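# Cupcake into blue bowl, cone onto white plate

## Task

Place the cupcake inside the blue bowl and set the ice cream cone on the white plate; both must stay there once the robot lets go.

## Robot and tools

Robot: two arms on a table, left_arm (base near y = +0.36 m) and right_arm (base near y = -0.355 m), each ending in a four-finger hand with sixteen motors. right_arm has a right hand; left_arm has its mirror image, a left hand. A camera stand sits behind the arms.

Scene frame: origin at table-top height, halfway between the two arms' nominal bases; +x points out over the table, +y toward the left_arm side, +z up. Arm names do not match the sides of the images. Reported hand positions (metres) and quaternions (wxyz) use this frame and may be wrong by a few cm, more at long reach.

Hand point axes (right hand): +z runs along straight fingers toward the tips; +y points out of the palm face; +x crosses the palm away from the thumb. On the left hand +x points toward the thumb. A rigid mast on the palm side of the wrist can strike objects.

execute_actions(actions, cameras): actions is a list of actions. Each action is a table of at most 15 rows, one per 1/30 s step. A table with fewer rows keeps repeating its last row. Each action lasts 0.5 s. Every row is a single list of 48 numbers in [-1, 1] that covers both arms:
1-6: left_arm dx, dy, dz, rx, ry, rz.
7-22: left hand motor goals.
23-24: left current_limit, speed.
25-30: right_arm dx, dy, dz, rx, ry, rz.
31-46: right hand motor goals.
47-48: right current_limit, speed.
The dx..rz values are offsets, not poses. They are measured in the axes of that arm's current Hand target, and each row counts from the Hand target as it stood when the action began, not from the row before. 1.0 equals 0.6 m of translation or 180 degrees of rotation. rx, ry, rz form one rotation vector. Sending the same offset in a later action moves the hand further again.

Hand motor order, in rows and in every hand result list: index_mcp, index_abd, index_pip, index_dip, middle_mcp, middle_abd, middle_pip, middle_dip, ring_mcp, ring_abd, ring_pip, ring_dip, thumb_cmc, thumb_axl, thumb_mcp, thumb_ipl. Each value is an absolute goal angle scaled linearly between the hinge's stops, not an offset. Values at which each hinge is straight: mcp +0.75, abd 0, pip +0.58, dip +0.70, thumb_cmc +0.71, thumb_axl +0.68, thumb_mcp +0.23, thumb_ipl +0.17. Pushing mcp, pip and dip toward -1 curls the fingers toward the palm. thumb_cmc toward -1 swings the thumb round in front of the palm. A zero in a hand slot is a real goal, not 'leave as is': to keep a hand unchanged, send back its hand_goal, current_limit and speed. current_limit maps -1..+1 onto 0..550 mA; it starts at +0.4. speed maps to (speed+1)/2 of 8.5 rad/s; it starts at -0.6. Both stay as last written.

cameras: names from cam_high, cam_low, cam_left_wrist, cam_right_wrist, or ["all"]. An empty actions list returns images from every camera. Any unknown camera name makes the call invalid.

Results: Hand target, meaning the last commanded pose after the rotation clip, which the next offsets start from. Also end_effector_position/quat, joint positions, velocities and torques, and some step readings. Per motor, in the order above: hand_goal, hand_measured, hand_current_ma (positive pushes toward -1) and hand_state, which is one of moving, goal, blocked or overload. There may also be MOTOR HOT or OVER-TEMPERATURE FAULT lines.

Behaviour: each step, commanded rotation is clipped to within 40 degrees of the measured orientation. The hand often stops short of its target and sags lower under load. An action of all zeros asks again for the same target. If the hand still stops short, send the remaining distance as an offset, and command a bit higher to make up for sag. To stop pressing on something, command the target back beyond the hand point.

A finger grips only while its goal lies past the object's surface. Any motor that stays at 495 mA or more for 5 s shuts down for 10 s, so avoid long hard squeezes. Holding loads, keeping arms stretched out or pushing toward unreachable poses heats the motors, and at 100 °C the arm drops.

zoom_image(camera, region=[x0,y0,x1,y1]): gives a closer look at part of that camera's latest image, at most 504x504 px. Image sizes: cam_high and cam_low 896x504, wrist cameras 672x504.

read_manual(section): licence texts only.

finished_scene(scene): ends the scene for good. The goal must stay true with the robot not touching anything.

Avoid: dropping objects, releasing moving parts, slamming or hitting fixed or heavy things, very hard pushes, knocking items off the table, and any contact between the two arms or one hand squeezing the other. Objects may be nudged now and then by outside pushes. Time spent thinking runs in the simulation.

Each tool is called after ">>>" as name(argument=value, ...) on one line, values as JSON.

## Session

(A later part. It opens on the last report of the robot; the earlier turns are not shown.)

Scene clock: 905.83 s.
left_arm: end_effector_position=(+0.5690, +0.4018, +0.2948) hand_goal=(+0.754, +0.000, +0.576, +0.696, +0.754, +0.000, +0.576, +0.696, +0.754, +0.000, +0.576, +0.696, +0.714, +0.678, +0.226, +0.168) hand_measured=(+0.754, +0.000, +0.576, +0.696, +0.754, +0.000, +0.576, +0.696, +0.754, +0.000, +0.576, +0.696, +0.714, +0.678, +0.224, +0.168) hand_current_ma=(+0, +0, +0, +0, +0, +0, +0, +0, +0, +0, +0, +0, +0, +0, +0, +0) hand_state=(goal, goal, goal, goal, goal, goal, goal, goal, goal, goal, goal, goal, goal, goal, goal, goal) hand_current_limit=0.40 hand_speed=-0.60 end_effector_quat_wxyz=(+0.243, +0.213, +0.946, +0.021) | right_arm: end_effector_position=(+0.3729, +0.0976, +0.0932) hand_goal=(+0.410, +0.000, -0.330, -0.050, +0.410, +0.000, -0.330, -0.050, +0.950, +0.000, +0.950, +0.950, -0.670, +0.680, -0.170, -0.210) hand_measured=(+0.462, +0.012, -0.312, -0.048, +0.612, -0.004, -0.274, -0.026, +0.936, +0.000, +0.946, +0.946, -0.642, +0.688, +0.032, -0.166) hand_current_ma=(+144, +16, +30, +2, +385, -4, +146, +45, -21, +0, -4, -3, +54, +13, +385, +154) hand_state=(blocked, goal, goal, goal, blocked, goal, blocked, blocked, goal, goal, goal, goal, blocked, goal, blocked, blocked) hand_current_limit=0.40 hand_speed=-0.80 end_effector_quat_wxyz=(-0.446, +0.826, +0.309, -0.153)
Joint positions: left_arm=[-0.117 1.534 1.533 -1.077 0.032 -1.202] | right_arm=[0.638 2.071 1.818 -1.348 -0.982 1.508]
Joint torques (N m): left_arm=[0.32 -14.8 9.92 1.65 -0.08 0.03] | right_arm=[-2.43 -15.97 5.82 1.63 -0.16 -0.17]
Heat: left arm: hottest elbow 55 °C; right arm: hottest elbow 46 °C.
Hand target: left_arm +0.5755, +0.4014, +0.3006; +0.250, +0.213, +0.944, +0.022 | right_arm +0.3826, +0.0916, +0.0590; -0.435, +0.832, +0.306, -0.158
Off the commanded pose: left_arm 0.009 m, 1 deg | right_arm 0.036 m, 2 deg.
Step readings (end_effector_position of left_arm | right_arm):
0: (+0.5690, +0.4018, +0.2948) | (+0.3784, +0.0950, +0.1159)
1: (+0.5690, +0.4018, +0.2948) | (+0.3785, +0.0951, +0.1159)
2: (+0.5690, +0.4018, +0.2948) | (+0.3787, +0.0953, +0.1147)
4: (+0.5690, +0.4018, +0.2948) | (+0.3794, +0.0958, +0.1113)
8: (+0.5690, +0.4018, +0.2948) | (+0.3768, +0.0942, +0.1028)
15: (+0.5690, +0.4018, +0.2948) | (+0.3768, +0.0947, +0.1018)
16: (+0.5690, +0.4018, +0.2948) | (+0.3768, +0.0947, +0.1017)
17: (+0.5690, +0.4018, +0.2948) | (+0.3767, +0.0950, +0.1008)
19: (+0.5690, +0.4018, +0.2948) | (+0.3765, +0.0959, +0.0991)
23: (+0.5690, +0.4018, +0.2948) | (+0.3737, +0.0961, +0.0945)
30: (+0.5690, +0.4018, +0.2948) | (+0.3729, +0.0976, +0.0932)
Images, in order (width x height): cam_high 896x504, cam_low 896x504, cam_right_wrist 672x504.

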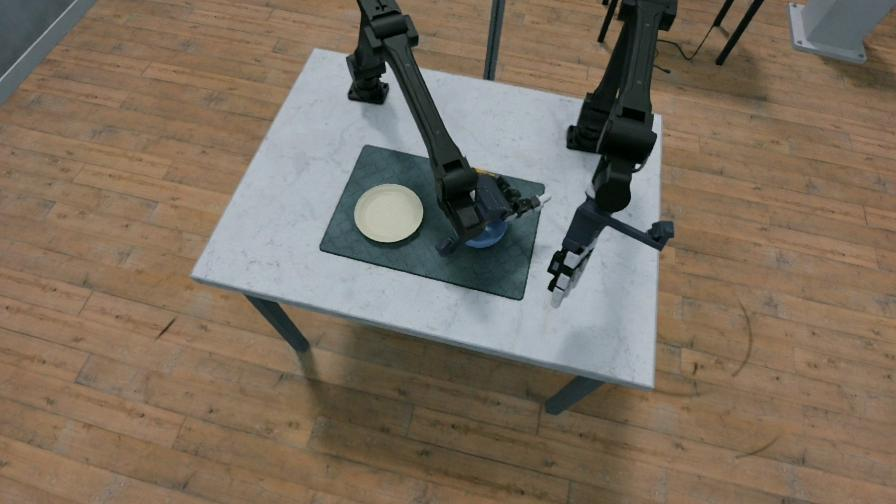

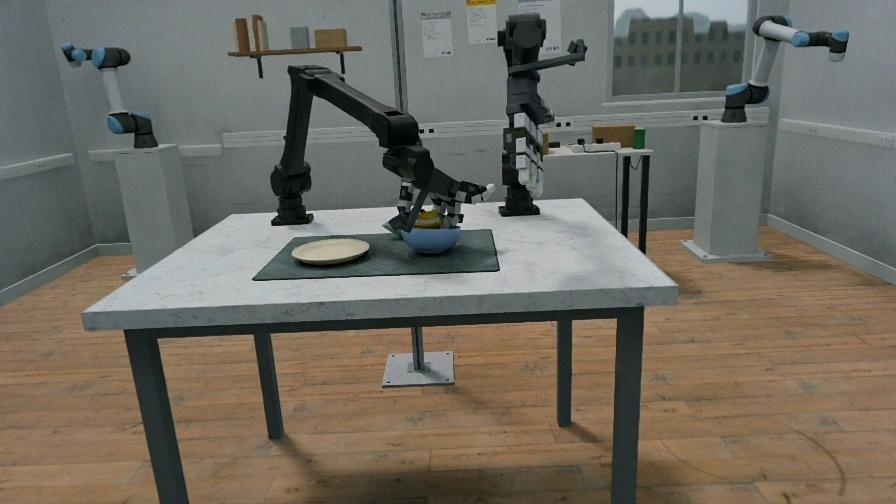

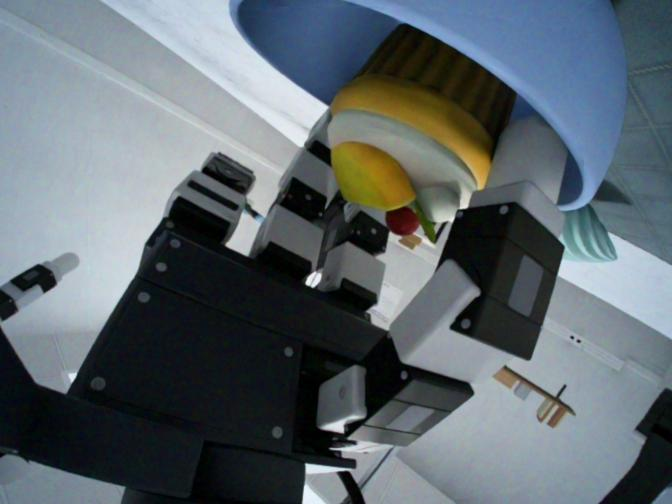

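>>> execute_actions(actions=[[[0,0,0,0,0,0,0.754,0,0.576,0.696,0.754,0,0.576,0.696,0.754,0,0.576,0.696,0.714,0.678,0.226,0.168,0.4,-0.6,0,-0.06,-0.043,0,0,0,0.41,0,-0.33,-0.05,0.41,0,-0.33,-0.05,0.95,0,0.95,0.95,-0.67,0.68,-0.17,-0.21,0.4,-0.8]],[[0,0,0,0,0,0,0.754,0,0.576,0.696,0.754,0,0.576,0.696,0.754,0,0.576,0.696,0.714,0.678,0.226,0.168,0.4,-0.6,0,-0.07,-0.049,0,0,0,0.41,0,-0.33,-0.05,0.41,0,-0.33,-0.05,0.95,0,0.95,0.95,-0.67,0.68,-0.17,-0.21,0.4,-0.8]]], cameras=["cam_high","cam_low","cam_right_wrist"])

Scene clock: 1003.80 s.
left_arm: end_effector_position=(+0.5690, +0.4018, +0.2948) hand_goal=(+0.754, +0.000, +0.576, +0.696, +0.754, +0.000, +0.576, +0.696, +0.754, +0.000, +0.576, +0.696, +0.714, +0.678, +0.226, +0.168) hand_measured=(+0.754, +0.000, +0.576, +0.696, +0.754, +0.000, +0.576, +0.696, +0.754, +0.000, +0.576, +0.696, +0.714, +0.678, +0.224, +0.168) hand_current_ma=(+0, +0, +0, +0, +0, +0, +0, +0, +0, +0, +0, +0, +0, +0, +0, +0) hand_state=(goal, goal, goal, goal, goal, goal, goal, goal, goal, goal, goal, goal, goal, goal, goal, goal) hand_current_limit=0.40 hand_speed=-0.60 end_effector_quat_wxyz=(+0.243, +0.213, +0.946, +0.021) | right_arm: end_effector_position=(+0.3704, +0.0878, +0.1431) hand_goal=(+0.410, +0.000, -0.330, -0.050, +0.410, +0.000, -0.330, -0.050, +0.950, +0.000, +0.950, +0.950, -0.670, +0.680, -0.170, -0.210) hand_measured=(+0.458, +0.012, -0.312, -0.048, +0.610, -0.004, -0.272, -0.026, +0.936, +0.000, +0.946, +0.946, -0.644, +0.688, +0.032, -0.166) hand_current_ma=(+128, +13, +28, +2, +385, -4, +146, +45, -21, +0, -4, -3, +54, +13, +385, +154) hand_state=(blocked, goal, goal, goal, blocked, goal, blocked, blocked, goal, goal, goal, goal, blocked, goal, blocked, blocked) hand_current_limit=0.40 hand_speed=-0.80 end_effector_quat_wxyz=(-0.430, +0.834, +0.298, -0.173)
Joint positions: left_arm=[-0.117 1.534 1.533 -1.077 0.032 -1.202] | right_arm=[0.633 2.057 1.93 -1.529 -0.961 1.504]
Joint torques (N m): left_arm=[0.09 -14.8 9.77 1.69 -0.06 0.03] | right_arm=[-1.79 -20.07 9.73 0.36 -1.08 -0.07]
Heat: left arm: hottest elbow 56 °C; right arm: hottest shoulder 41 °C.
Hand target: left_arm +0.5755, +0.4014, +0.3006; +0.250, +0.213, +0.944, +0.022 | right_arm +0.3829, +0.0908, +0.1544; -0.435, +0.832, +0.306, -0.158
Off the commanded pose: left_arm 0.009 m, 1 deg | right_arm 0.017 m, 2 deg.
Step readings (end_effector_position of left_arm | right_arm):
0: (+0.5690, +0.4018, +0.2948) | (+0.3729, +0.0976, +0.0932)
1: (+0.5690, +0.4018, +0.2948) | (+0.3729, +0.0976, +0.0932)
2: (+0.5690, +0.4018, +0.2948) | (+0.3725, +0.0973, +0.0933)
4: (+0.5690, +0.4018, +0.2948) | (+0.3699, +0.0948, +0.0935)
8: (+0.5690, +0.4018, +0.2948) | (+0.3666, +0.0895, +0.0945)
15: (+0.5690, +0.4018, +0.2948) | (+0.3688, +0.0886, +0.0988)
16: (+0.5690, +0.4018, +0.2948) | (+0.3687, +0.0882, +0.0992)
17: (+0.5690, +0.4018, +0.2948) | (+0.3680, +0.0872, +0.1012)
19: (+0.5690, +0.4018, +0.2948) | (+0.3666, +0.0852, +0.1065)
23: (+0.5690, +0.4018, +0.2948) | (+0.3685, +0.0864, +0.1244)
30: (+0.5690, +0.4018, +0.2948) | (+0.3712, +0.0885, +0.1425)
Images, in order (width x height): cam_high 896x504, cam_low 896x504, cam_right_wrist 672x504.

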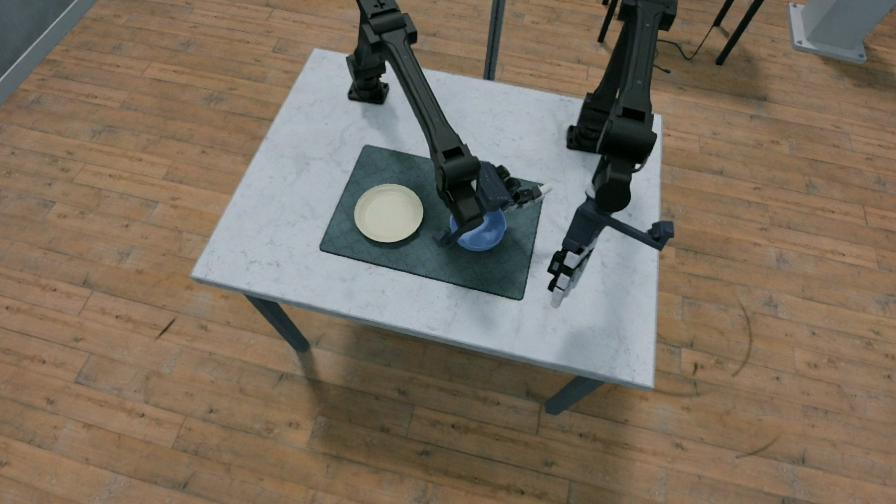

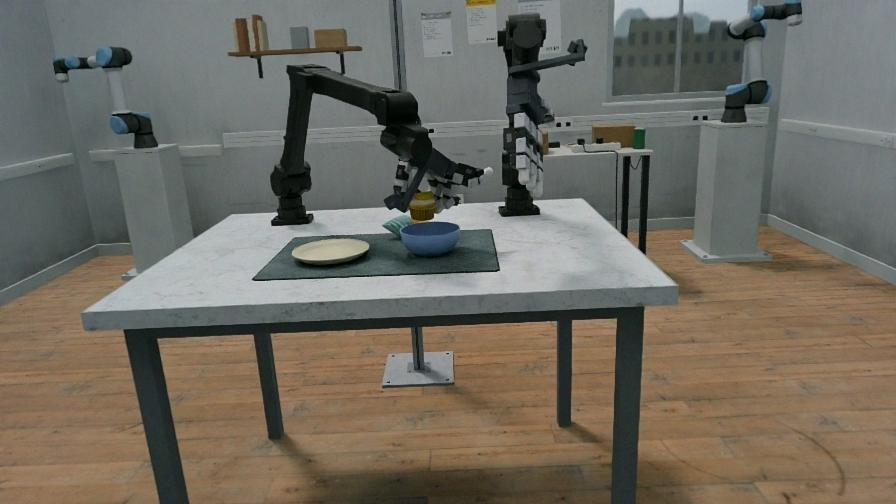

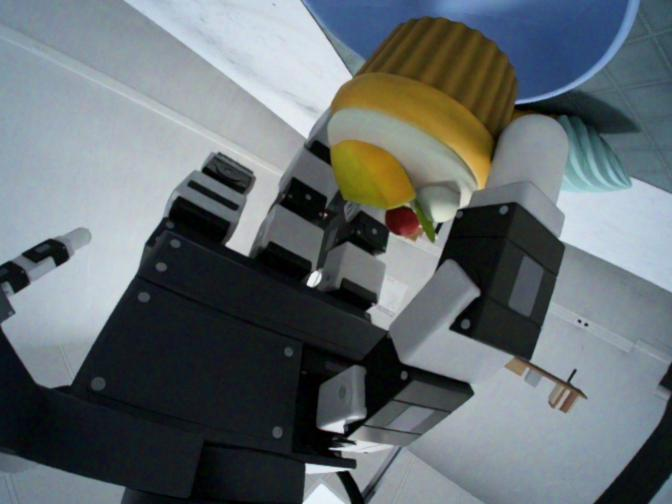

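>>> execute_actions(actions=[[[0,0,0,0,0,0,0.754,0,0.576,0.696,0.754,0,0.576,0.696,0.754,0,0.576,0.696,0.714,0.678,0.226,0.168,0.4,-0.6,-0.142,0.013,-0.018,0,0,0,0.41,0,-0.33,-0.05,0.41,0,-0.33,-0.05,0.95,0,0.95,0.95,-0.67,0.68,-0.17,-0.21,0.4,-0.8]],[[0,0,0,0,0,0,0.754,0,0.576,0.696,0.754,0,0.576,0.696,0.754,0,0.576,0.696,0.714,0.678,0.226,0.168,0.4,-0.6,-0.142,0.013,-0.018,0,0,0,0.41,0,-0.33,-0.05,0.41,0,-0.33,-0.05,0.95,0,0.95,0.95,-0.67,0.68,-0.17,-0.21,0.4,-0.8]],[[0,0,0,0,0,0,0.754,0,0.576,0.696,0.754,0,0.576,0.696,0.754,0,0.576,0.696,0.714,0.678,0.226,0.168,0.4,-0.6,-0.142,0.013,-0.018,0,0,0,0.41,0,-0.33,-0.05,0.41,0,-0.33,-0.05,0.95,0,0.95,0.95,-0.67,0.68,-0.17,-0.21,0.4,-0.8]],[[0,0,0,0,0,0,0.754,0,0.576,0.696,0.754,0,0.576,0.696,0.754,0,0.576,0.696,0.714,0.678,0.226,0.168,0.4,-0.6,0,0.096,0.067,0,0,0,0.41,0,-0.33,-0.05,0.41,0,-0.33,-0.05,0.95,0,0.95,0.95,-0.67,0.68,-0.17,-0.21,0.4,-0.8]]], cameras=["cam_high","cam_low","cam_right_wrist"])

Scene clock: 1028.93 s.
left_arm: end_effector_position=(+0.5690, +0.4018, +0.2948) hand_goal=(+0.754, +0.000, +0.576, +0.696, +0.754, +0.000, +0.576, +0.696, +0.754, +0.000, +0.576, +0.696, +0.714, +0.678, +0.226, +0.168) hand_measured=(+0.754, +0.000, +0.576, +0.696, +0.754, +0.000, +0.576, +0.696, +0.754, +0.000, +0.576, +0.696, +0.714, +0.678, +0.224, +0.168) hand_current_ma=(+0, +0, +0, +0, +0, +0, +0, +0, +0, +0, +0, +0, +0, +0, +0, +0) hand_state=(goal, goal, goal, goal, goal, goal, goal, goal, goal, goal, goal, goal, goal, goal, goal, goal) hand_current_limit=0.40 hand_speed=-0.60 end_effector_quat_wxyz=(+0.243, +0.213, +0.946, +0.021) | right_arm: end_effector_position=(+0.2087, -0.1054, +0.0861) hand_goal=(+0.410, +0.000, -0.330, -0.050, +0.410, +0.000, -0.330, -0.050, +0.950, +0.000, +0.950, +0.950, -0.670, +0.680, -0.170, -0.210) hand_measured=(+0.458, +0.010, -0.312, -0.048, +0.610, -0.006, -0.272, -0.026, +0.936, +0.000, +0.946, +0.946, -0.644, +0.688, +0.032, -0.166) hand_current_ma=(+127, +11, +28, +2, +385, -5, +146, +45, -21, +0, -4, -3, +53, +13, +385, +154) hand_state=(blocked, goal, goal, goal, blocked, goal, blocked, blocked, goal, goal, goal, goal, blocked, goal, blocked, blocked) hand_current_limit=0.40 hand_speed=-0.80 end_effector_quat_wxyz=(-0.434, +0.833, +0.303, -0.163)
Joint positions: left_arm=[-0.117 1.534 1.533 -1.077 0.032 -1.202] | right_arm=[0.497 1.517 1.009 -1.315 -0.941 1.271]
Joint torques (N m): left_arm=[0.73 -14.51 9.92 1.68 -0.05 0.04] | right_arm=[-1.55 -9.58 5.75 0.83 -1.08 -0.11]
Heat: left arm: hottest elbow 56 °C; right arm: hottest elbow 43 °C.
Hand target: left_arm +0.5755, +0.4014, +0.3006; +0.250, +0.213, +0.944, +0.022 | right_arm +0.2138, -0.1047, +0.0827; -0.435, +0.832, +0.306, -0.158
Off the commanded pose: left_arm 0.009 m, 1 deg | right_arm 0.006 m, 1 deg.
Step readings (end_effector_position of left_arm | right_arm):
0: (+0.5690, +0.4018, +0.2948) | (+0.3704, +0.0878, +0.1431)
1: (+0.5690, +0.4018, +0.2948) | (+0.3704, +0.0878, +0.1434)
2: (+0.5690, +0.4018, +0.2948) | (+0.3684, +0.0856, +0.1420)
4: (+0.5690, +0.4018, +0.2948) | (+0.3535, +0.0709, +0.1391)
8: (+0.5690, +0.4018, +0.2948) | (+0.3239, +0.0379, +0.1389)
15: (+0.5690, +0.4018, +0.2948) | (+0.3230, +0.0276, +0.1595)
16: (+0.5690, +0.4018, +0.2948) | (+0.3232, +0.0264, +0.1604)
17: (+0.5690, +0.4018, +0.2948) | (+0.3209, +0.0232, +0.1595)
19: (+0.5690, +0.4018, +0.2948) | (+0.3039, +0.0052, +0.1537)
23: (+0.5690, +0.4018, +0.2948) | (+0.2695, -0.0278, +0.1444)
30: (+0.5690, +0.4018, +0.2948) | (+0.2667, -0.0380, +0.1552)
31: (+0.5690, +0.4018, +0.2948) | (+0.2662, -0.0387, +0.1556)
32: (+0.5690, +0.4018, +0.2948) | (+0.2640, -0.0419, +0.1545)
34: (+0.5690, +0.4018, +0.2948) | (+0.2475, -0.0575, +0.1492)
38: (+0.5690, +0.4018, +0.2948) | (+0.2151, -0.0919, +0.1432)
45: (+0.5690, +0.4018, +0.2948) | (+0.2143, -0.1017, +0.1545)
46: (+0.5690, +0.4018, +0.2948) | (+0.2143, -0.1021, +0.1539)
47: (+0.5690, +0.4018, +0.2948) | (+0.2143, -0.1020, +0.1510)
49: (+0.5690, +0.4018, +0.2948) | (+0.2135, -0.1021, +0.1388)
53: (+0.5690, +0.4018, +0.2948) | (+0.2048, -0.1076, +0.1062)
60: (+0.5690, +0.4018, +0.2948) | (+0.2075, -0.1061, +0.0865)
Images, in order (width x height): cam_high 896x504, cam_low 896x504, cam_right_wrist 672x504.

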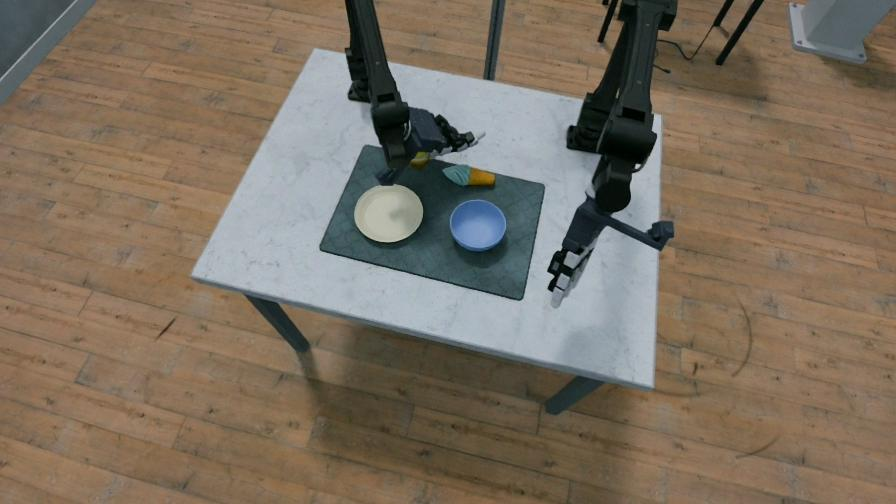

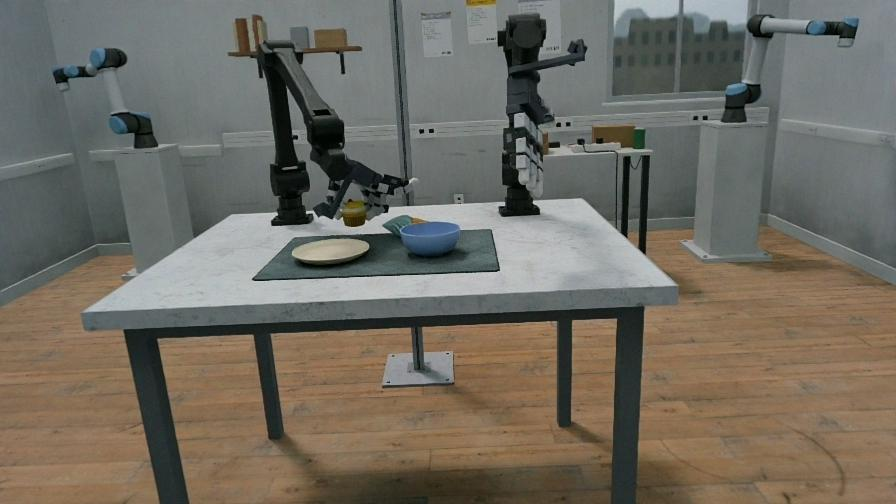

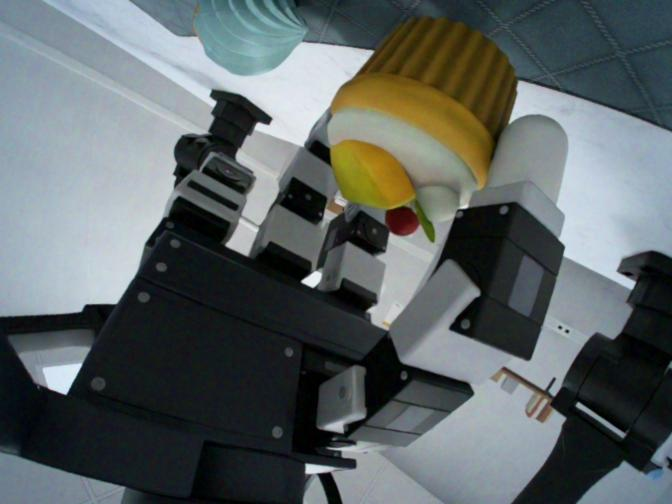

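>>> execute_actions(actions=[[[0,0,0,0,0,0,0.754,0,0.576,0.696,0.754,0,0.576,0.696,0.754,0,0.576,0.696,0.714,0.678,0.226,0.168,0.4,-0.6,0,0.032,0.022,0,0,0,0.41,0,-0.33,-0.05,0.41,0,-0.33,-0.05,0.95,0,0.95,0.95,-0.67,0.68,-0.17,-0.21,0.4,-0.8]],[[0,0,0,0,0,0,0.754,0,0.576,0.696,0.754,0,0.576,0.696,0.754,0,0.576,0.696,0.714,0.678,0.226,0.168,0.4,-0.6,0,0.032,0.022,0,0,0,0.41,0,-0.33,-0.05,0.41,0,-0.33,-0.05,0.95,0,0.95,0.95,-0.67,0.68,-0.17,-0.21,0.4,-0.8]]], cameras=["cam_low","cam_right_wrist"])

>>> zoom_image(camera="cam_low", region=[280, 160, 440, 280])

Scene clock: 1045.50 s.
left_arm: end_effector_position=(+0.5690, +0.4018, +0.2948) hand_goal=(+0.754, +0.000, +0.576, +0.696, +0.754, +0.000, +0.576, +0.696, +0.754, +0.000, +0.576, +0.696, +0.714, +0.678, +0.226, +0.168) hand_measured=(+0.754, +0.000, +0.576, +0.696, +0.754, +0.000, +0.576, +0.696, +0.754, +0.000, +0.576, +0.696, +0.714, +0.678, +0.224, +0.168) hand_current_ma=(+0, +0, +0, +0, +0, +0, +0, +0, +0, +0, +0, +0, +0, +0, +0, +0) hand_state=(goal, goal, goal, goal, goal, goal, goal, goal, goal, goal, goal, goal, goal, goal, goal, goal) hand_current_limit=0.40 hand_speed=-0.60 end_effector_quat_wxyz=(+0.243, +0.213, +0.946, +0.021) | right_arm: end_effector_position=(+0.2116, -0.1033, +0.0437) hand_goal=(+0.410, +0.000, -0.330, -0.050, +0.410, +0.000, -0.330, -0.050, +0.950, +0.000, +0.950, +0.950, -0.670, +0.680, -0.170, -0.210) hand_measured=(+0.424, +0.008, -0.318, -0.048, +0.590, -0.006, -0.272, -0.028, +0.936, +0.000, +0.946, +0.946, -0.644, +0.688, +0.030, -0.168) hand_current_ma=(+23, +7, +18, +2, +383, -5, +146, +38, -21, +0, -4, -3, +53, +13, +384, +149) hand_state=(goal, goal, goal, goal, blocked, goal, blocked, blocked, goal, goal, goal, goal, blocked, goal, blocked, blocked) hand_current_limit=0.40 hand_speed=-0.80 end_effector_quat_wxyz=(-0.436, +0.832, +0.306, -0.157)
Joint positions: left_arm=[-0.117 1.534 1.533 -1.077 0.032 -1.202] | right_arm=[0.497 1.582 0.956 -1.184 -0.943 1.271]
Joint torques (N m): left_arm=[0.73 -14.56 9.94 1.66 -0.05 0.05] | right_arm=[-2.14 -9 4.81 0.81 -1 -0.11]
Heat: left arm: hottest elbow 56 °C; right arm: hottest shoulder 41 °C.
Hand target: left_arm +0.5755, +0.4014, +0.3006; +0.250, +0.213, +0.944, +0.022 | right_arm +0.2141, -0.1048, +0.0361; -0.435, +0.832, +0.306, -0.158
Off the commanded pose: left_arm 0.009 m, 1 deg | right_arm 0.008 m, 0 deg.
Step readings (end_effector_position of left_arm | right_arm):
0: (+0.5690, +0.4018, +0.2948) | (+0.2087, -0.1054, +0.0861)
1: (+0.5690, +0.4018, +0.2948) | (+0.2089, -0.1053, +0.0861)
2: (+0.5690, +0.4018, +0.2948) | (+0.2098, -0.1048, +0.0854)
4: (+0.5690, +0.4018, +0.2948) | (+0.2121, -0.1034, +0.0826)
8: (+0.5690, +0.4018, +0.2948) | (+0.2124, -0.1033, +0.0743)
15: (+0.5690, +0.4018, +0.2948) | (+0.2114, -0.1038, +0.0672)
16: (+0.5690, +0.4018, +0.2948) | (+0.2117, -0.1036, +0.0671)
17: (+0.5690, +0.4018, +0.2948) | (+0.2123, -0.1033, +0.0661)
19: (+0.5690, +0.4018, +0.2948) | (+0.2140, -0.1023, +0.0623)
23: (+0.5690, +0.4018, +0.2948) | (+0.2125, -0.1032, +0.0510)
30: (+0.5690, +0.4018, +0.2948) | (+0.2112, -0.1035, +0.0438)
Images, in order (width x height): cam_low 896x504, cam_right_wrist 672x504.

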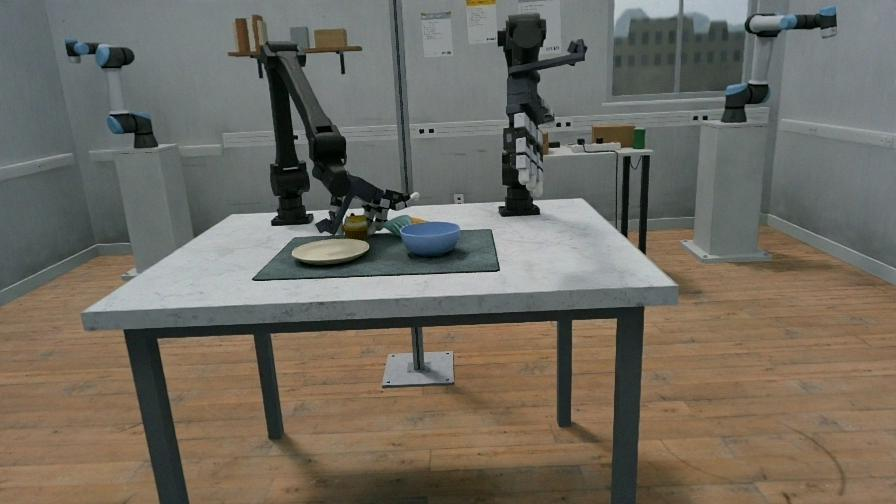

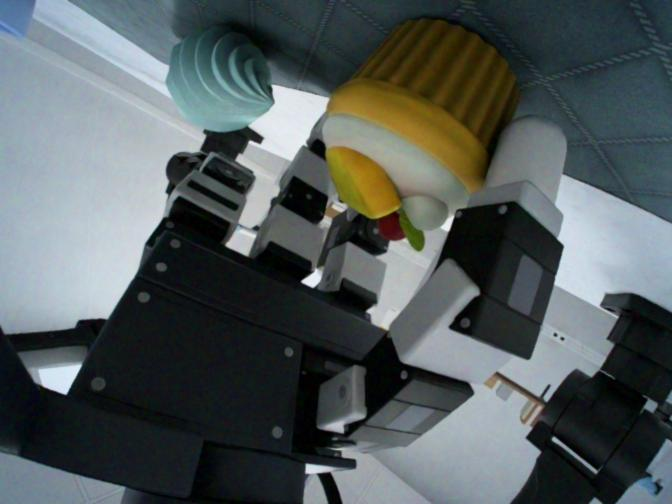

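Scaled by 3.150 from the camera's 896x504 image, which has a finer 1280x720 frame.

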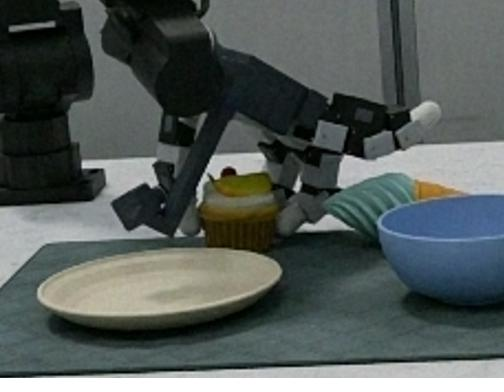

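>>> execute_actions(actions=[[[0,0,0,0,0,0,0.754,0,0.576,0.696,0.754,0,0.576,0.696,0.754,0,0.576,0.696,0.714,0.678,0.226,0.168,0.4,-0.6,0,-0.054,-0.038,0,0,0,0.41,0,-0.33,-0.05,0.41,0,-0.33,-0.05,0.95,0,0.95,0.95,-0.67,0.68,-0.17,-0.21,0.4,-0.8]],[[0,0,0,0,0,0,0.754,0,0.576,0.696,0.754,0,0.576,0.696,0.754,0,0.576,0.696,0.714,0.678,0.226,0.168,0.4,-0.6,-0.085,0.0315,-0.045,0,0,0,0.41,0,-0.33,-0.05,0.41,0,-0.33,-0.05,0.95,0,0.95,0.95,-0.67,0.68,-0.17,-0.21,0.4,-0.8]],[[0,0,0,0,0,0,0.754,0,0.576,0.696,0.754,0,0.576,0.696,0.754,0,0.576,0.696,0.714,0.678,0.226,0.168,0.4,-0.6,0,0.041,0.029,0,0,0,0.41,0,-0.33,-0.05,0.41,0,-0.33,-0.05,0.95,0,0.95,0.95,-0.67,0.68,-0.17,-0.21,0.4,-0.8]],[[0,0,0,0,0,0,0.754,0,0.576,0.696,0.754,0,0.576,0.696,0.754,0,0.576,0.696,0.714,0.678,0.226,0.168,0.4,-0.6,0,0.013,0.009,0,0,0,0.41,0,-0.33,-0.05,0.41,0,-0.33,-0.05,0.95,0,0.95,0.95,-0.67,0.68,-0.17,-0.21,0.4,-0.8]]], cameras=["cam_low","cam_right_wrist"])

>>> zoom_image(camera="cam_low", region=[280, 160, 440, 280])

Scene clock: 1113.57 s.
left_arm: end_effector_position=(+0.5690, +0.4018, +0.2948) hand_goal=(+0.754, +0.000, +0.576, +0.696, +0.754, +0.000, +0.576, +0.696, +0.754, +0.000, +0.576, +0.696, +0.714, +0.678, +0.226, +0.168) hand_measured=(+0.754, +0.000, +0.576, +0.696, +0.754, +0.000, +0.576, +0.696, +0.754, +0.000, +0.576, +0.696, +0.714, +0.678, +0.224, +0.168) hand_current_ma=(+0, +0, +0, +0, +0, +0, +0, +0, +0, +0, +0, +0, +0, +0, +0, +0) hand_state=(goal, goal, goal, goal, goal, goal, goal, goal, goal, goal, goal, goal, goal, goal, goal, goal) hand_current_limit=0.40 hand_speed=-0.60 end_effector_quat_wxyz=(+0.243, +0.213, +0.946, +0.021) | right_arm: end_effector_position=(+0.1960, -0.1618, +0.0437) hand_goal=(+0.410, +0.000, -0.330, -0.050, +0.410, +0.000, -0.330, -0.050, +0.950, +0.000, +0.950, +0.950, -0.670, +0.680, -0.170, -0.210) hand_measured=(+0.424, +0.008, -0.318, -0.048, +0.588, -0.006, -0.272, -0.028, +0.936, +0.000, +0.946, +0.946, -0.644, +0.688, +0.030, -0.168) hand_current_ma=(+23, +7, +18, +2, +385, -5, +146, +38, -21, +0, -4, -3, +53, +13, +385, +149) hand_state=(goal, goal, goal, goal, blocked, goal, blocked, blocked, goal, goal, goal, goal, blocked, goal, blocked, blocked) hand_current_limit=0.40 hand_speed=-0.80 end_effector_quat_wxyz=(-0.435, +0.833, +0.305, -0.155)
Joint positions: left_arm=[-0.117 1.534 1.533 -1.077 0.032 -1.202] | right_arm=[0.373 1.516 0.866 -1.308 -0.904 1.085]
Joint torques (N m): left_arm=[0.79 -14.45 9.94 1.78 -0.04 0.03] | right_arm=[-1.14 -7.41 4.36 0.55 -0.85 -0.13]
Heat: left arm: hottest elbow 57 °C; right arm: hottest elbow 39 °C.
Hand target: left_arm +0.5755, +0.4014, +0.3006; +0.250, +0.213, +0.944, +0.022 | right_arm +0.1965, -0.1629, +0.0359; -0.435, +0.832, +0.306, -0.158
Off the commanded pose: left_arm 0.009 m, 1 deg | right_arm 0.008 m, 0 deg.
Step readings (end_effector_position of left_arm | right_arm):
0: (+0.5690, +0.4018, +0.2948) | (+0.2117, -0.1033, +0.0437)
1: (+0.5690, +0.4018, +0.2948) | (+0.2117, -0.1033, +0.0437)
2: (+0.5690, +0.4018, +0.2948) | (+0.2110, -0.1037, +0.0439)
4: (+0.5690, +0.4018, +0.2948) | (+0.2067, -0.1062, +0.0462)
8: (+0.5690, +0.4018, +0.2948) | (+0.1998, -0.1103, +0.0549)
15: (+0.5690, +0.4018, +0.2948) | (+0.2010, -0.1096, +0.0650)
16: (+0.5690, +0.4018, +0.2948) | (+0.2012, -0.1099, +0.0652)
17: (+0.5690, +0.4018, +0.2948) | (+0.2020, -0.1125, +0.0656)
19: (+0.5690, +0.4018, +0.2948) | (+0.2002, -0.1227, +0.0668)
23: (+0.5690, +0.4018, +0.2948) | (+0.1957, -0.1503, +0.0716)
30: (+0.5690, +0.4018, +0.2948) | (+0.1974, -0.1615, +0.0755)
31: (+0.5690, +0.4018, +0.2948) | (+0.1975, -0.1614, +0.0755)
32: (+0.5690, +0.4018, +0.2948) | (+0.1973, -0.1615, +0.0750)
34: (+0.5690, +0.4018, +0.2948) | (+0.1974, -0.1613, +0.0716)
38: (+0.5690, +0.4018, +0.2948) | (+0.1945, -0.1624, +0.0600)
45: (+0.5690, +0.4018, +0.2948) | (+0.1942, -0.1626, +0.0519)
46: (+0.5690, +0.4018, +0.2948) | (+0.1944, -0.1625, +0.0518)
47: (+0.5690, +0.4018, +0.2948) | (+0.1951, -0.1622, +0.0516)
49: (+0.5690, +0.4018, +0.2948) | (+0.1964, -0.1616, +0.0501)
53: (+0.5690, +0.4018, +0.2948) | (+0.1964, -0.1616, +0.0463)
60: (+0.5690, +0.4018, +0.2948) | (+0.1959, -0.1618, +0.0437)
Images, in order (width x height): cam_low 896x504, cam_right_wrist 672x504.

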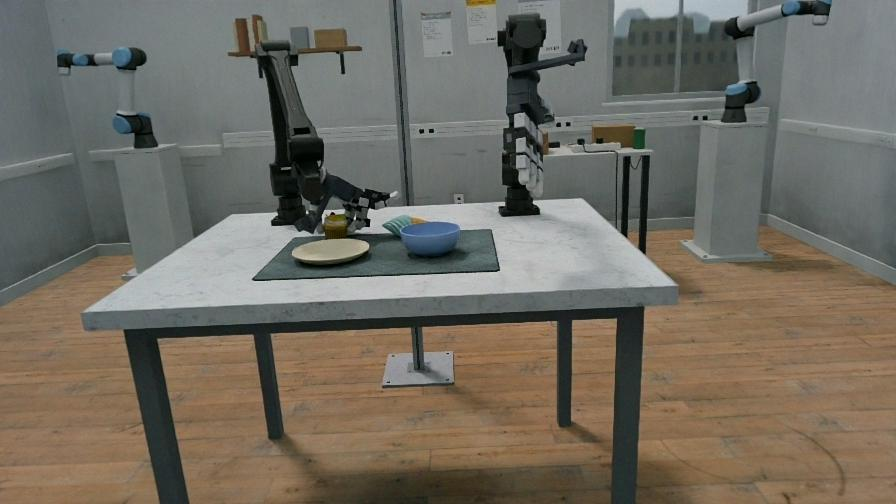

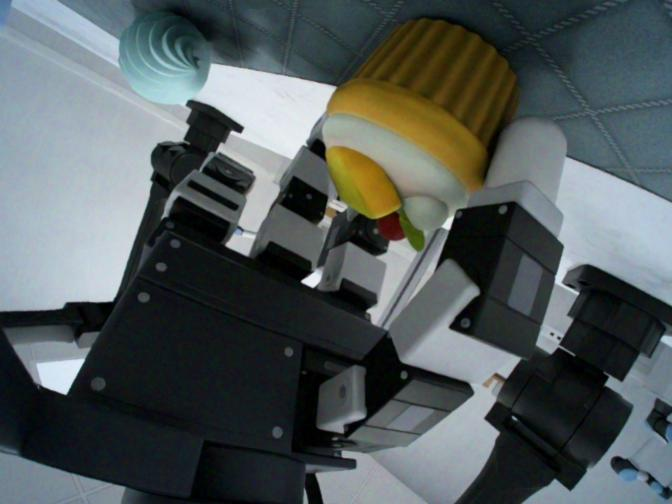

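Scaled by 3.150 from the camera's 896x504 image, which has a finer 1280x720 frame.

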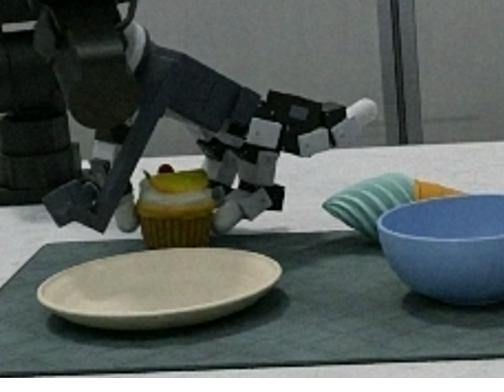

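>>> execute_actions(actions=[[[0,0,0,0,0,0,0.754,0,0.576,0.696,0.754,0,0.576,0.696,0.754,0,0.576,0.696,0.714,0.678,0.226,0.168,0.4,-0.6,0,0,0,0,0,0,0.61,0,-0.28,-0.03,0.62,0,-0.27,-0.03,0.95,0,0.95,0.95,-0.67,0.68,0.08,-0.16,0.4,-0.8]],[[0,0,0,0,0,0,0.754,0,0.576,0.696,0.754,0,0.576,0.696,0.754,0,0.576,0.696,0.714,0.678,0.226,0.168,0.4,-0.6,0,0,0,0,0,0,0.82,0,-0.15,0.04,0.82,0,-0.15,0.04,0.95,0,0.95,0.95,-0.67,0.68,0.2,-0.1,0.4,-0.7]],[[0,0,0,0,0,0,0.754,0,0.576,0.696,0.754,0,0.576,0.696,0.754,0,0.576,0.696,0.714,0.678,0.226,0.168,0.4,-0.6,0,-0.137,-0.096,0,0,0,0.82,0,-0.15,0.04,0.82,0,-0.15,0.04,0.95,0,0.95,0.95,-0.67,0.68,0.2,-0.1,0.4,-0.7]]], cameras=["cam_low","cam_high","cam_right_wrist"])

>>> zoom_image(camera="cam_high", region=[340, 100, 520, 220])

Scene clock: 1131.80 s.
left_arm: end_effector_position=(+0.5690, +0.4018, +0.2948) hand_goal=(+0.754, +0.000, +0.576, +0.696, +0.754, +0.000, +0.576, +0.696, +0.754, +0.000, +0.576, +0.696, +0.714, +0.678, +0.226, +0.168) hand_measured=(+0.754, +0.000, +0.576, +0.696, +0.754, +0.000, +0.576, +0.696, +0.754, +0.000, +0.576, +0.696, +0.714, +0.678, +0.224, +0.168) hand_current_ma=(+0, +0, +0, +0, +0, +0, +0, +0, +0, +0, +0, +0, +0, +0, +0, +0) hand_state=(goal, goal, goal, goal, goal, goal, goal, goal, goal, goal, goal, goal, goal, goal, goal, goal) hand_current_limit=0.40 hand_speed=-0.60 end_effector_quat_wxyz=(+0.243, +0.213, +0.946, +0.021) | right_arm: end_effector_position=(+0.1871, -0.1657, +0.1326) hand_goal=(+0.820, +0.000, -0.150, +0.040, +0.820, +0.000, -0.150, +0.040, +0.950, +0.000, +0.950, +0.950, -0.670, +0.680, +0.200, -0.100) hand_measured=(+0.802, +0.002, -0.154, +0.038, +0.806, -0.002, -0.154, +0.038, +0.936, +0.000, +0.946, +0.946, -0.668, +0.682, +0.194, -0.102) hand_current_ma=(-32, +2, -3, -2, -25, -2, -3, -2, -21, +0, -4, -3, +1, +2, -8, -3) hand_state=(goal, goal, goal, goal, goal, goal, goal, goal, goal, goal, goal, goal, goal, goal, goal, goal) hand_current_limit=0.40 hand_speed=-0.70 end_effector_quat_wxyz=(-0.435, +0.833, +0.302, -0.160)
Joint positions: left_arm=[-0.117 1.534 1.533 -1.077 0.032 -1.202] | right_arm=[0.373 1.369 0.978 -1.576 -0.903 1.085]
Joint torques (N m): left_arm=[0.5 -14.68 9.85 1.78 -0.05 0.05] | right_arm=[-1.2 -5.6 7.72 -0.23 -0.91 -0.13]
Heat: left arm: hottest elbow 57 °C; right arm: hottest elbow 39 °C.
Hand target: left_arm +0.5755, +0.4014, +0.3006; +0.250, +0.213, +0.944, +0.022 | right_arm +0.1965, -0.1633, +0.1362; -0.435, +0.832, +0.306, -0.158
Off the commanded pose: left_arm 0.009 m, 1 deg | right_arm 0.010 m, 0 deg.
Step readings (end_effector_position of left_arm | right_arm):
0: (+0.5690, +0.4018, +0.2948) | (+0.1961, -0.1617, +0.0436)
1: (+0.5690, +0.4018, +0.2948) | (+0.1961, -0.1617, +0.0436)
2: (+0.5690, +0.4018, +0.2948) | (+0.1961, -0.1617, +0.0436)
4: (+0.5690, +0.4018, +0.2948) | (+0.1961, -0.1617, +0.0436)
8: (+0.5690, +0.4018, +0.2948) | (+0.1961, -0.1617, +0.0436)
15: (+0.5690, +0.4018, +0.2948) | (+0.1961, -0.1617, +0.0436)
16: (+0.5690, +0.4018, +0.2948) | (+0.1961, -0.1617, +0.0436)
17: (+0.5690, +0.4018, +0.2948) | (+0.1961, -0.1617, +0.0436)
19: (+0.5690, +0.4018, +0.2948) | (+0.1961, -0.1617, +0.0436)
23: (+0.5690, +0.4018, +0.2948) | (+0.1961, -0.1617, +0.0436)
30: (+0.5690, +0.4018, +0.2948) | (+0.1961, -0.1617, +0.0436)
31: (+0.5690, +0.4018, +0.2948) | (+0.1958, -0.1618, +0.0437)
32: (+0.5690, +0.4018, +0.2948) | (+0.1938, -0.1627, +0.0457)
34: (+0.5690, +0.4018, +0.2948) | (+0.1853, -0.1664, +0.0575)
38: (+0.5690, +0.4018, +0.2948) | (+0.1823, -0.1677, +0.0959)
45: (+0.5690, +0.4018, +0.2948) | (+0.1900, -0.1644, +0.1317)
Images, in order (width x height): cam_high 896x504, cam_low 896x504, cam_right_wrist 672x504.

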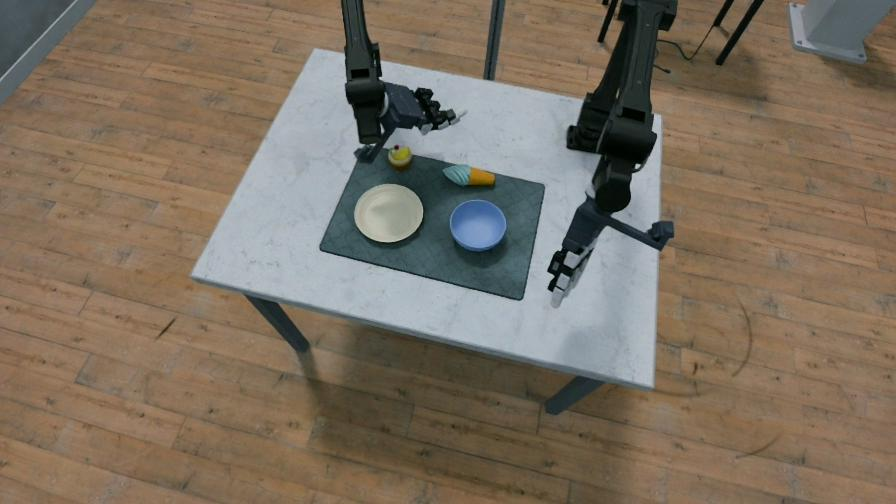

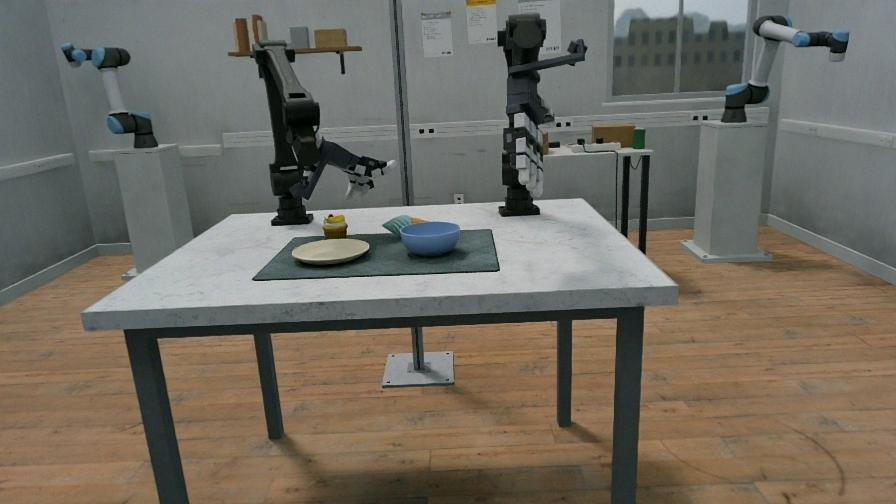

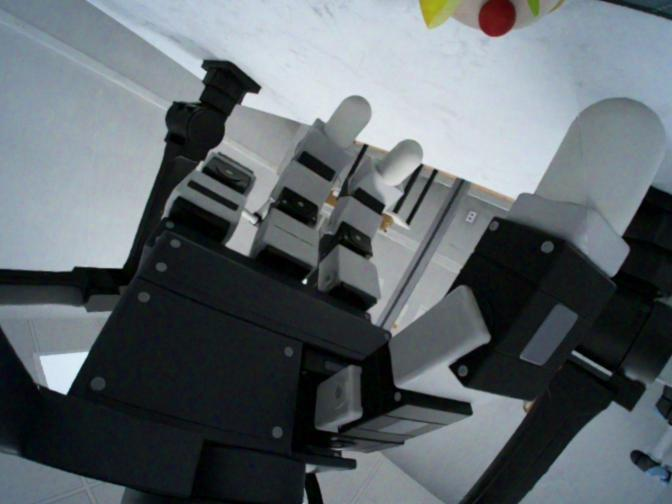

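Scaled by 2.800 from the camera's 896x504 image, which has a finer 1280x720 frame.

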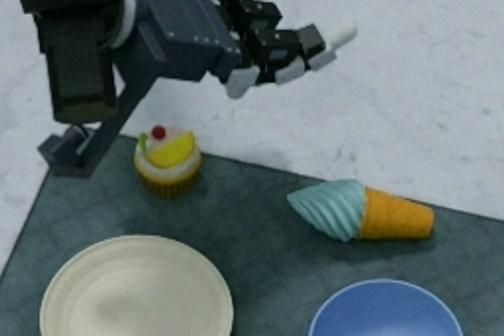

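>>> execute_actions(actions=[[[0,0,0,0,0,0,0.754,0,0.576,0.696,0.754,0,0.576,0.696,0.754,0,0.576,0.696,0.714,0.678,0.226,0.168,0.4,-0.6,0.009,-0.02,0.017,0.0829,0.0742,0.0386,0.41,0,0.14,0.33,0.41,0,0.14,0.33,0.95,0,0.95,0.95,-0.67,0.68,0.22,0.06,0.4,-0.7]]], cameras=["cam_low","cam_high","cam_right_wrist"])

>>> zoom_image(camera="cam_high", region=[340, 100, 520, 220])

>>> zoom_image(camera="cam_low", region=[280, 130, 440, 250])

Scene clock: 1160.50 s.
left_arm: end_effector_position=(+0.5690, +0.4018, +0.2948) hand_goal=(+0.754, +0.000, +0.576, +0.696, +0.754, +0.000, +0.576, +0.696, +0.754, +0.000, +0.576, +0.696, +0.714, +0.678, +0.226, +0.168) hand_measured=(+0.754, +0.000, +0.576, +0.696, +0.754, +0.000, +0.576, +0.696, +0.754, +0.000, +0.576, +0.696, +0.714, +0.678, +0.224, +0.168) hand_current_ma=(+0, +0, +0, +0, +0, +0, +0, +0, +0, +0, +0, +0, +0, +0, +0, +0) hand_state=(goal, goal, goal, goal, goal, goal, goal, goal, goal, goal, goal, goal, goal, goal, goal, goal) hand_current_limit=0.40 hand_speed=-0.60 end_effector_quat_wxyz=(+0.243, +0.213, +0.946, +0.021) | right_arm: end_effector_position=(+0.1924, -0.1487, +0.1417) hand_goal=(+0.410, +0.000, +0.140, +0.330, +0.410, +0.000, +0.140, +0.330, +0.950, +0.000, +0.950, +0.950, -0.670, +0.680, +0.220, +0.060) hand_measured=(+0.404, +0.002, +0.136, +0.328, +0.406, -0.002, +0.136, +0.328, +0.936, +0.000, +0.946, +0.946, -0.668, +0.682, +0.216, +0.058) hand_current_ma=(-6, +2, -5, -2, -4, -1, -5, -2, -25, +0, -4, -3, +1, +2, -5, -3) hand_state=(goal, goal, goal, goal, goal, goal, goal, goal, goal, goal, goal, goal, goal, goal, goal, goal) hand_current_limit=0.40 hand_speed=-0.70 end_effector_quat_wxyz=(-0.562, +0.797, +0.183, -0.124)
Joint positions: left_arm=[-0.117 1.534 1.533 -1.077 0.032 -1.202] | right_arm=[0.261 1.369 0.919 -1.514 -1.196 1.142]
Joint torques (N m): left_arm=[0.32 -14.68 9.89 1.74 -0.06 0.04] | right_arm=[-0.62 -7.65 5.22 0.83 -1.36 0.09]
Heat: left arm: hottest elbow 57 °C; right arm: hottest elbow 43 °C.
Hand target: left_arm +0.5755, +0.4014, +0.3006; +0.250, +0.213, +0.944, +0.022 | right_arm +0.1906, -0.1482, +0.1402; -0.561, +0.798, +0.180, -0.125
Off the commanded pose: left_arm 0.009 m, 1 deg | right_arm 0.002 m, 0 deg.
Step readings (end_effector_position of left_arm | right_arm):
0: (+0.5690, +0.4018, +0.2948) | (+0.1870, -0.1657, +0.1327)
1: (+0.5690, +0.4018, +0.2948) | (+0.1869, -0.1644, +0.1333)
2: (+0.5690, +0.4018, +0.2948) | (+0.1866, -0.1587, +0.1368)
4: (+0.5690, +0.4018, +0.2948) | (+0.1872, -0.1449, +0.1462)
8: (+0.5690, +0.4018, +0.2948) | (+0.1951, -0.1448, +0.1495)
15: (+0.5690, +0.4018, +0.2948) | (+0.1920, -0.1491, +0.1418)
Images, in order (width x height): cam_high 896x504, cam_low 896x504, cam_right_wrist 672x504.

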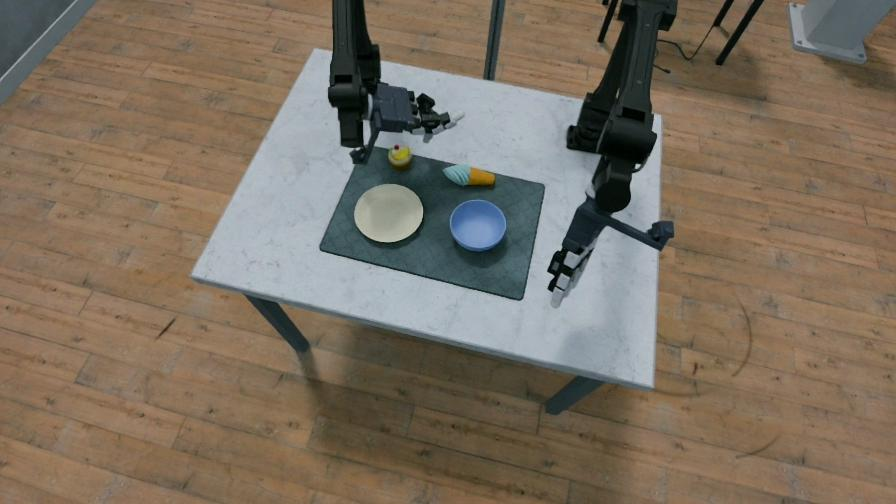

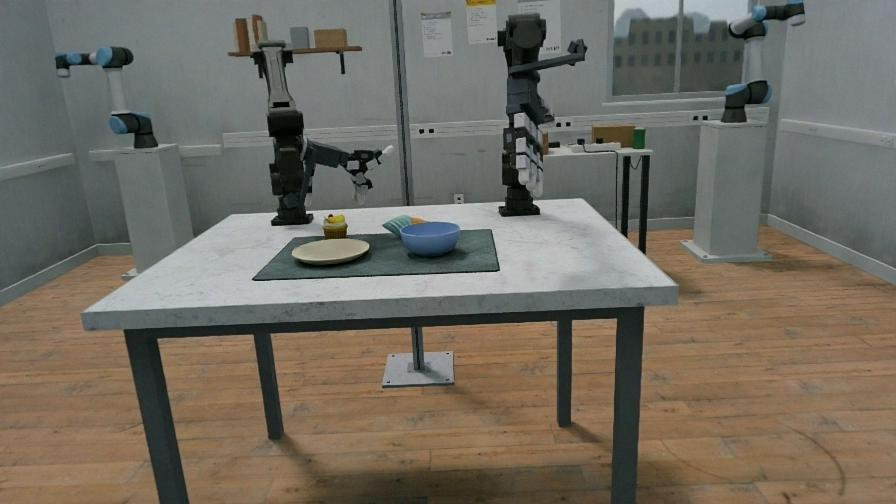

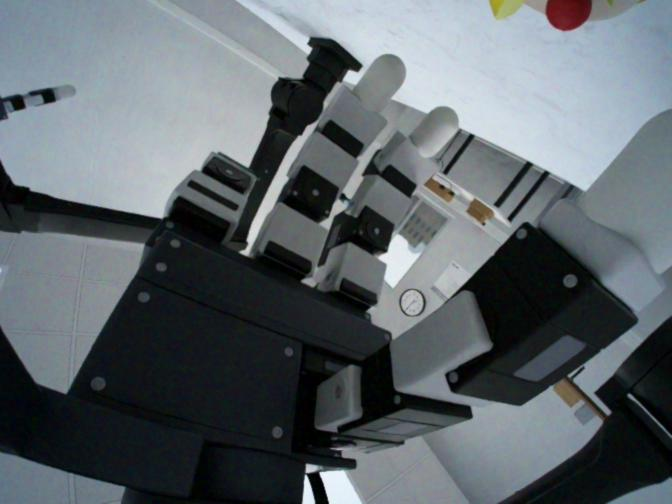

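Scaled by 2.800 from the camera's 896x504 image, which has a finer 1280x720 frame.

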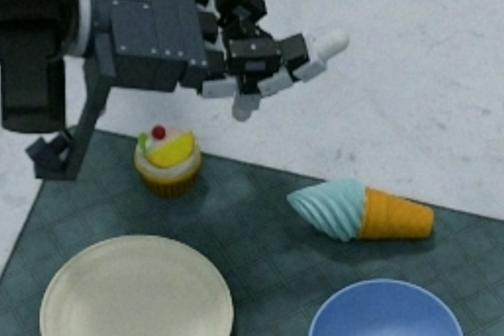

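Scaled by 3.150 from the camera's 896x504 image, which has a finer 1280x720 frame.

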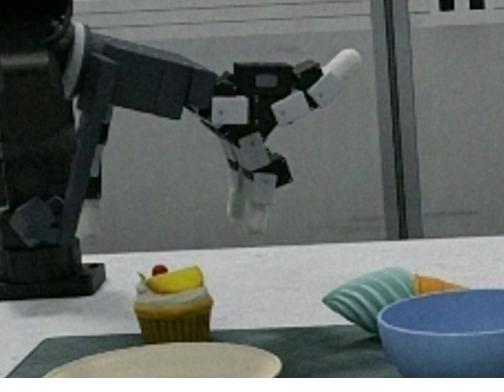

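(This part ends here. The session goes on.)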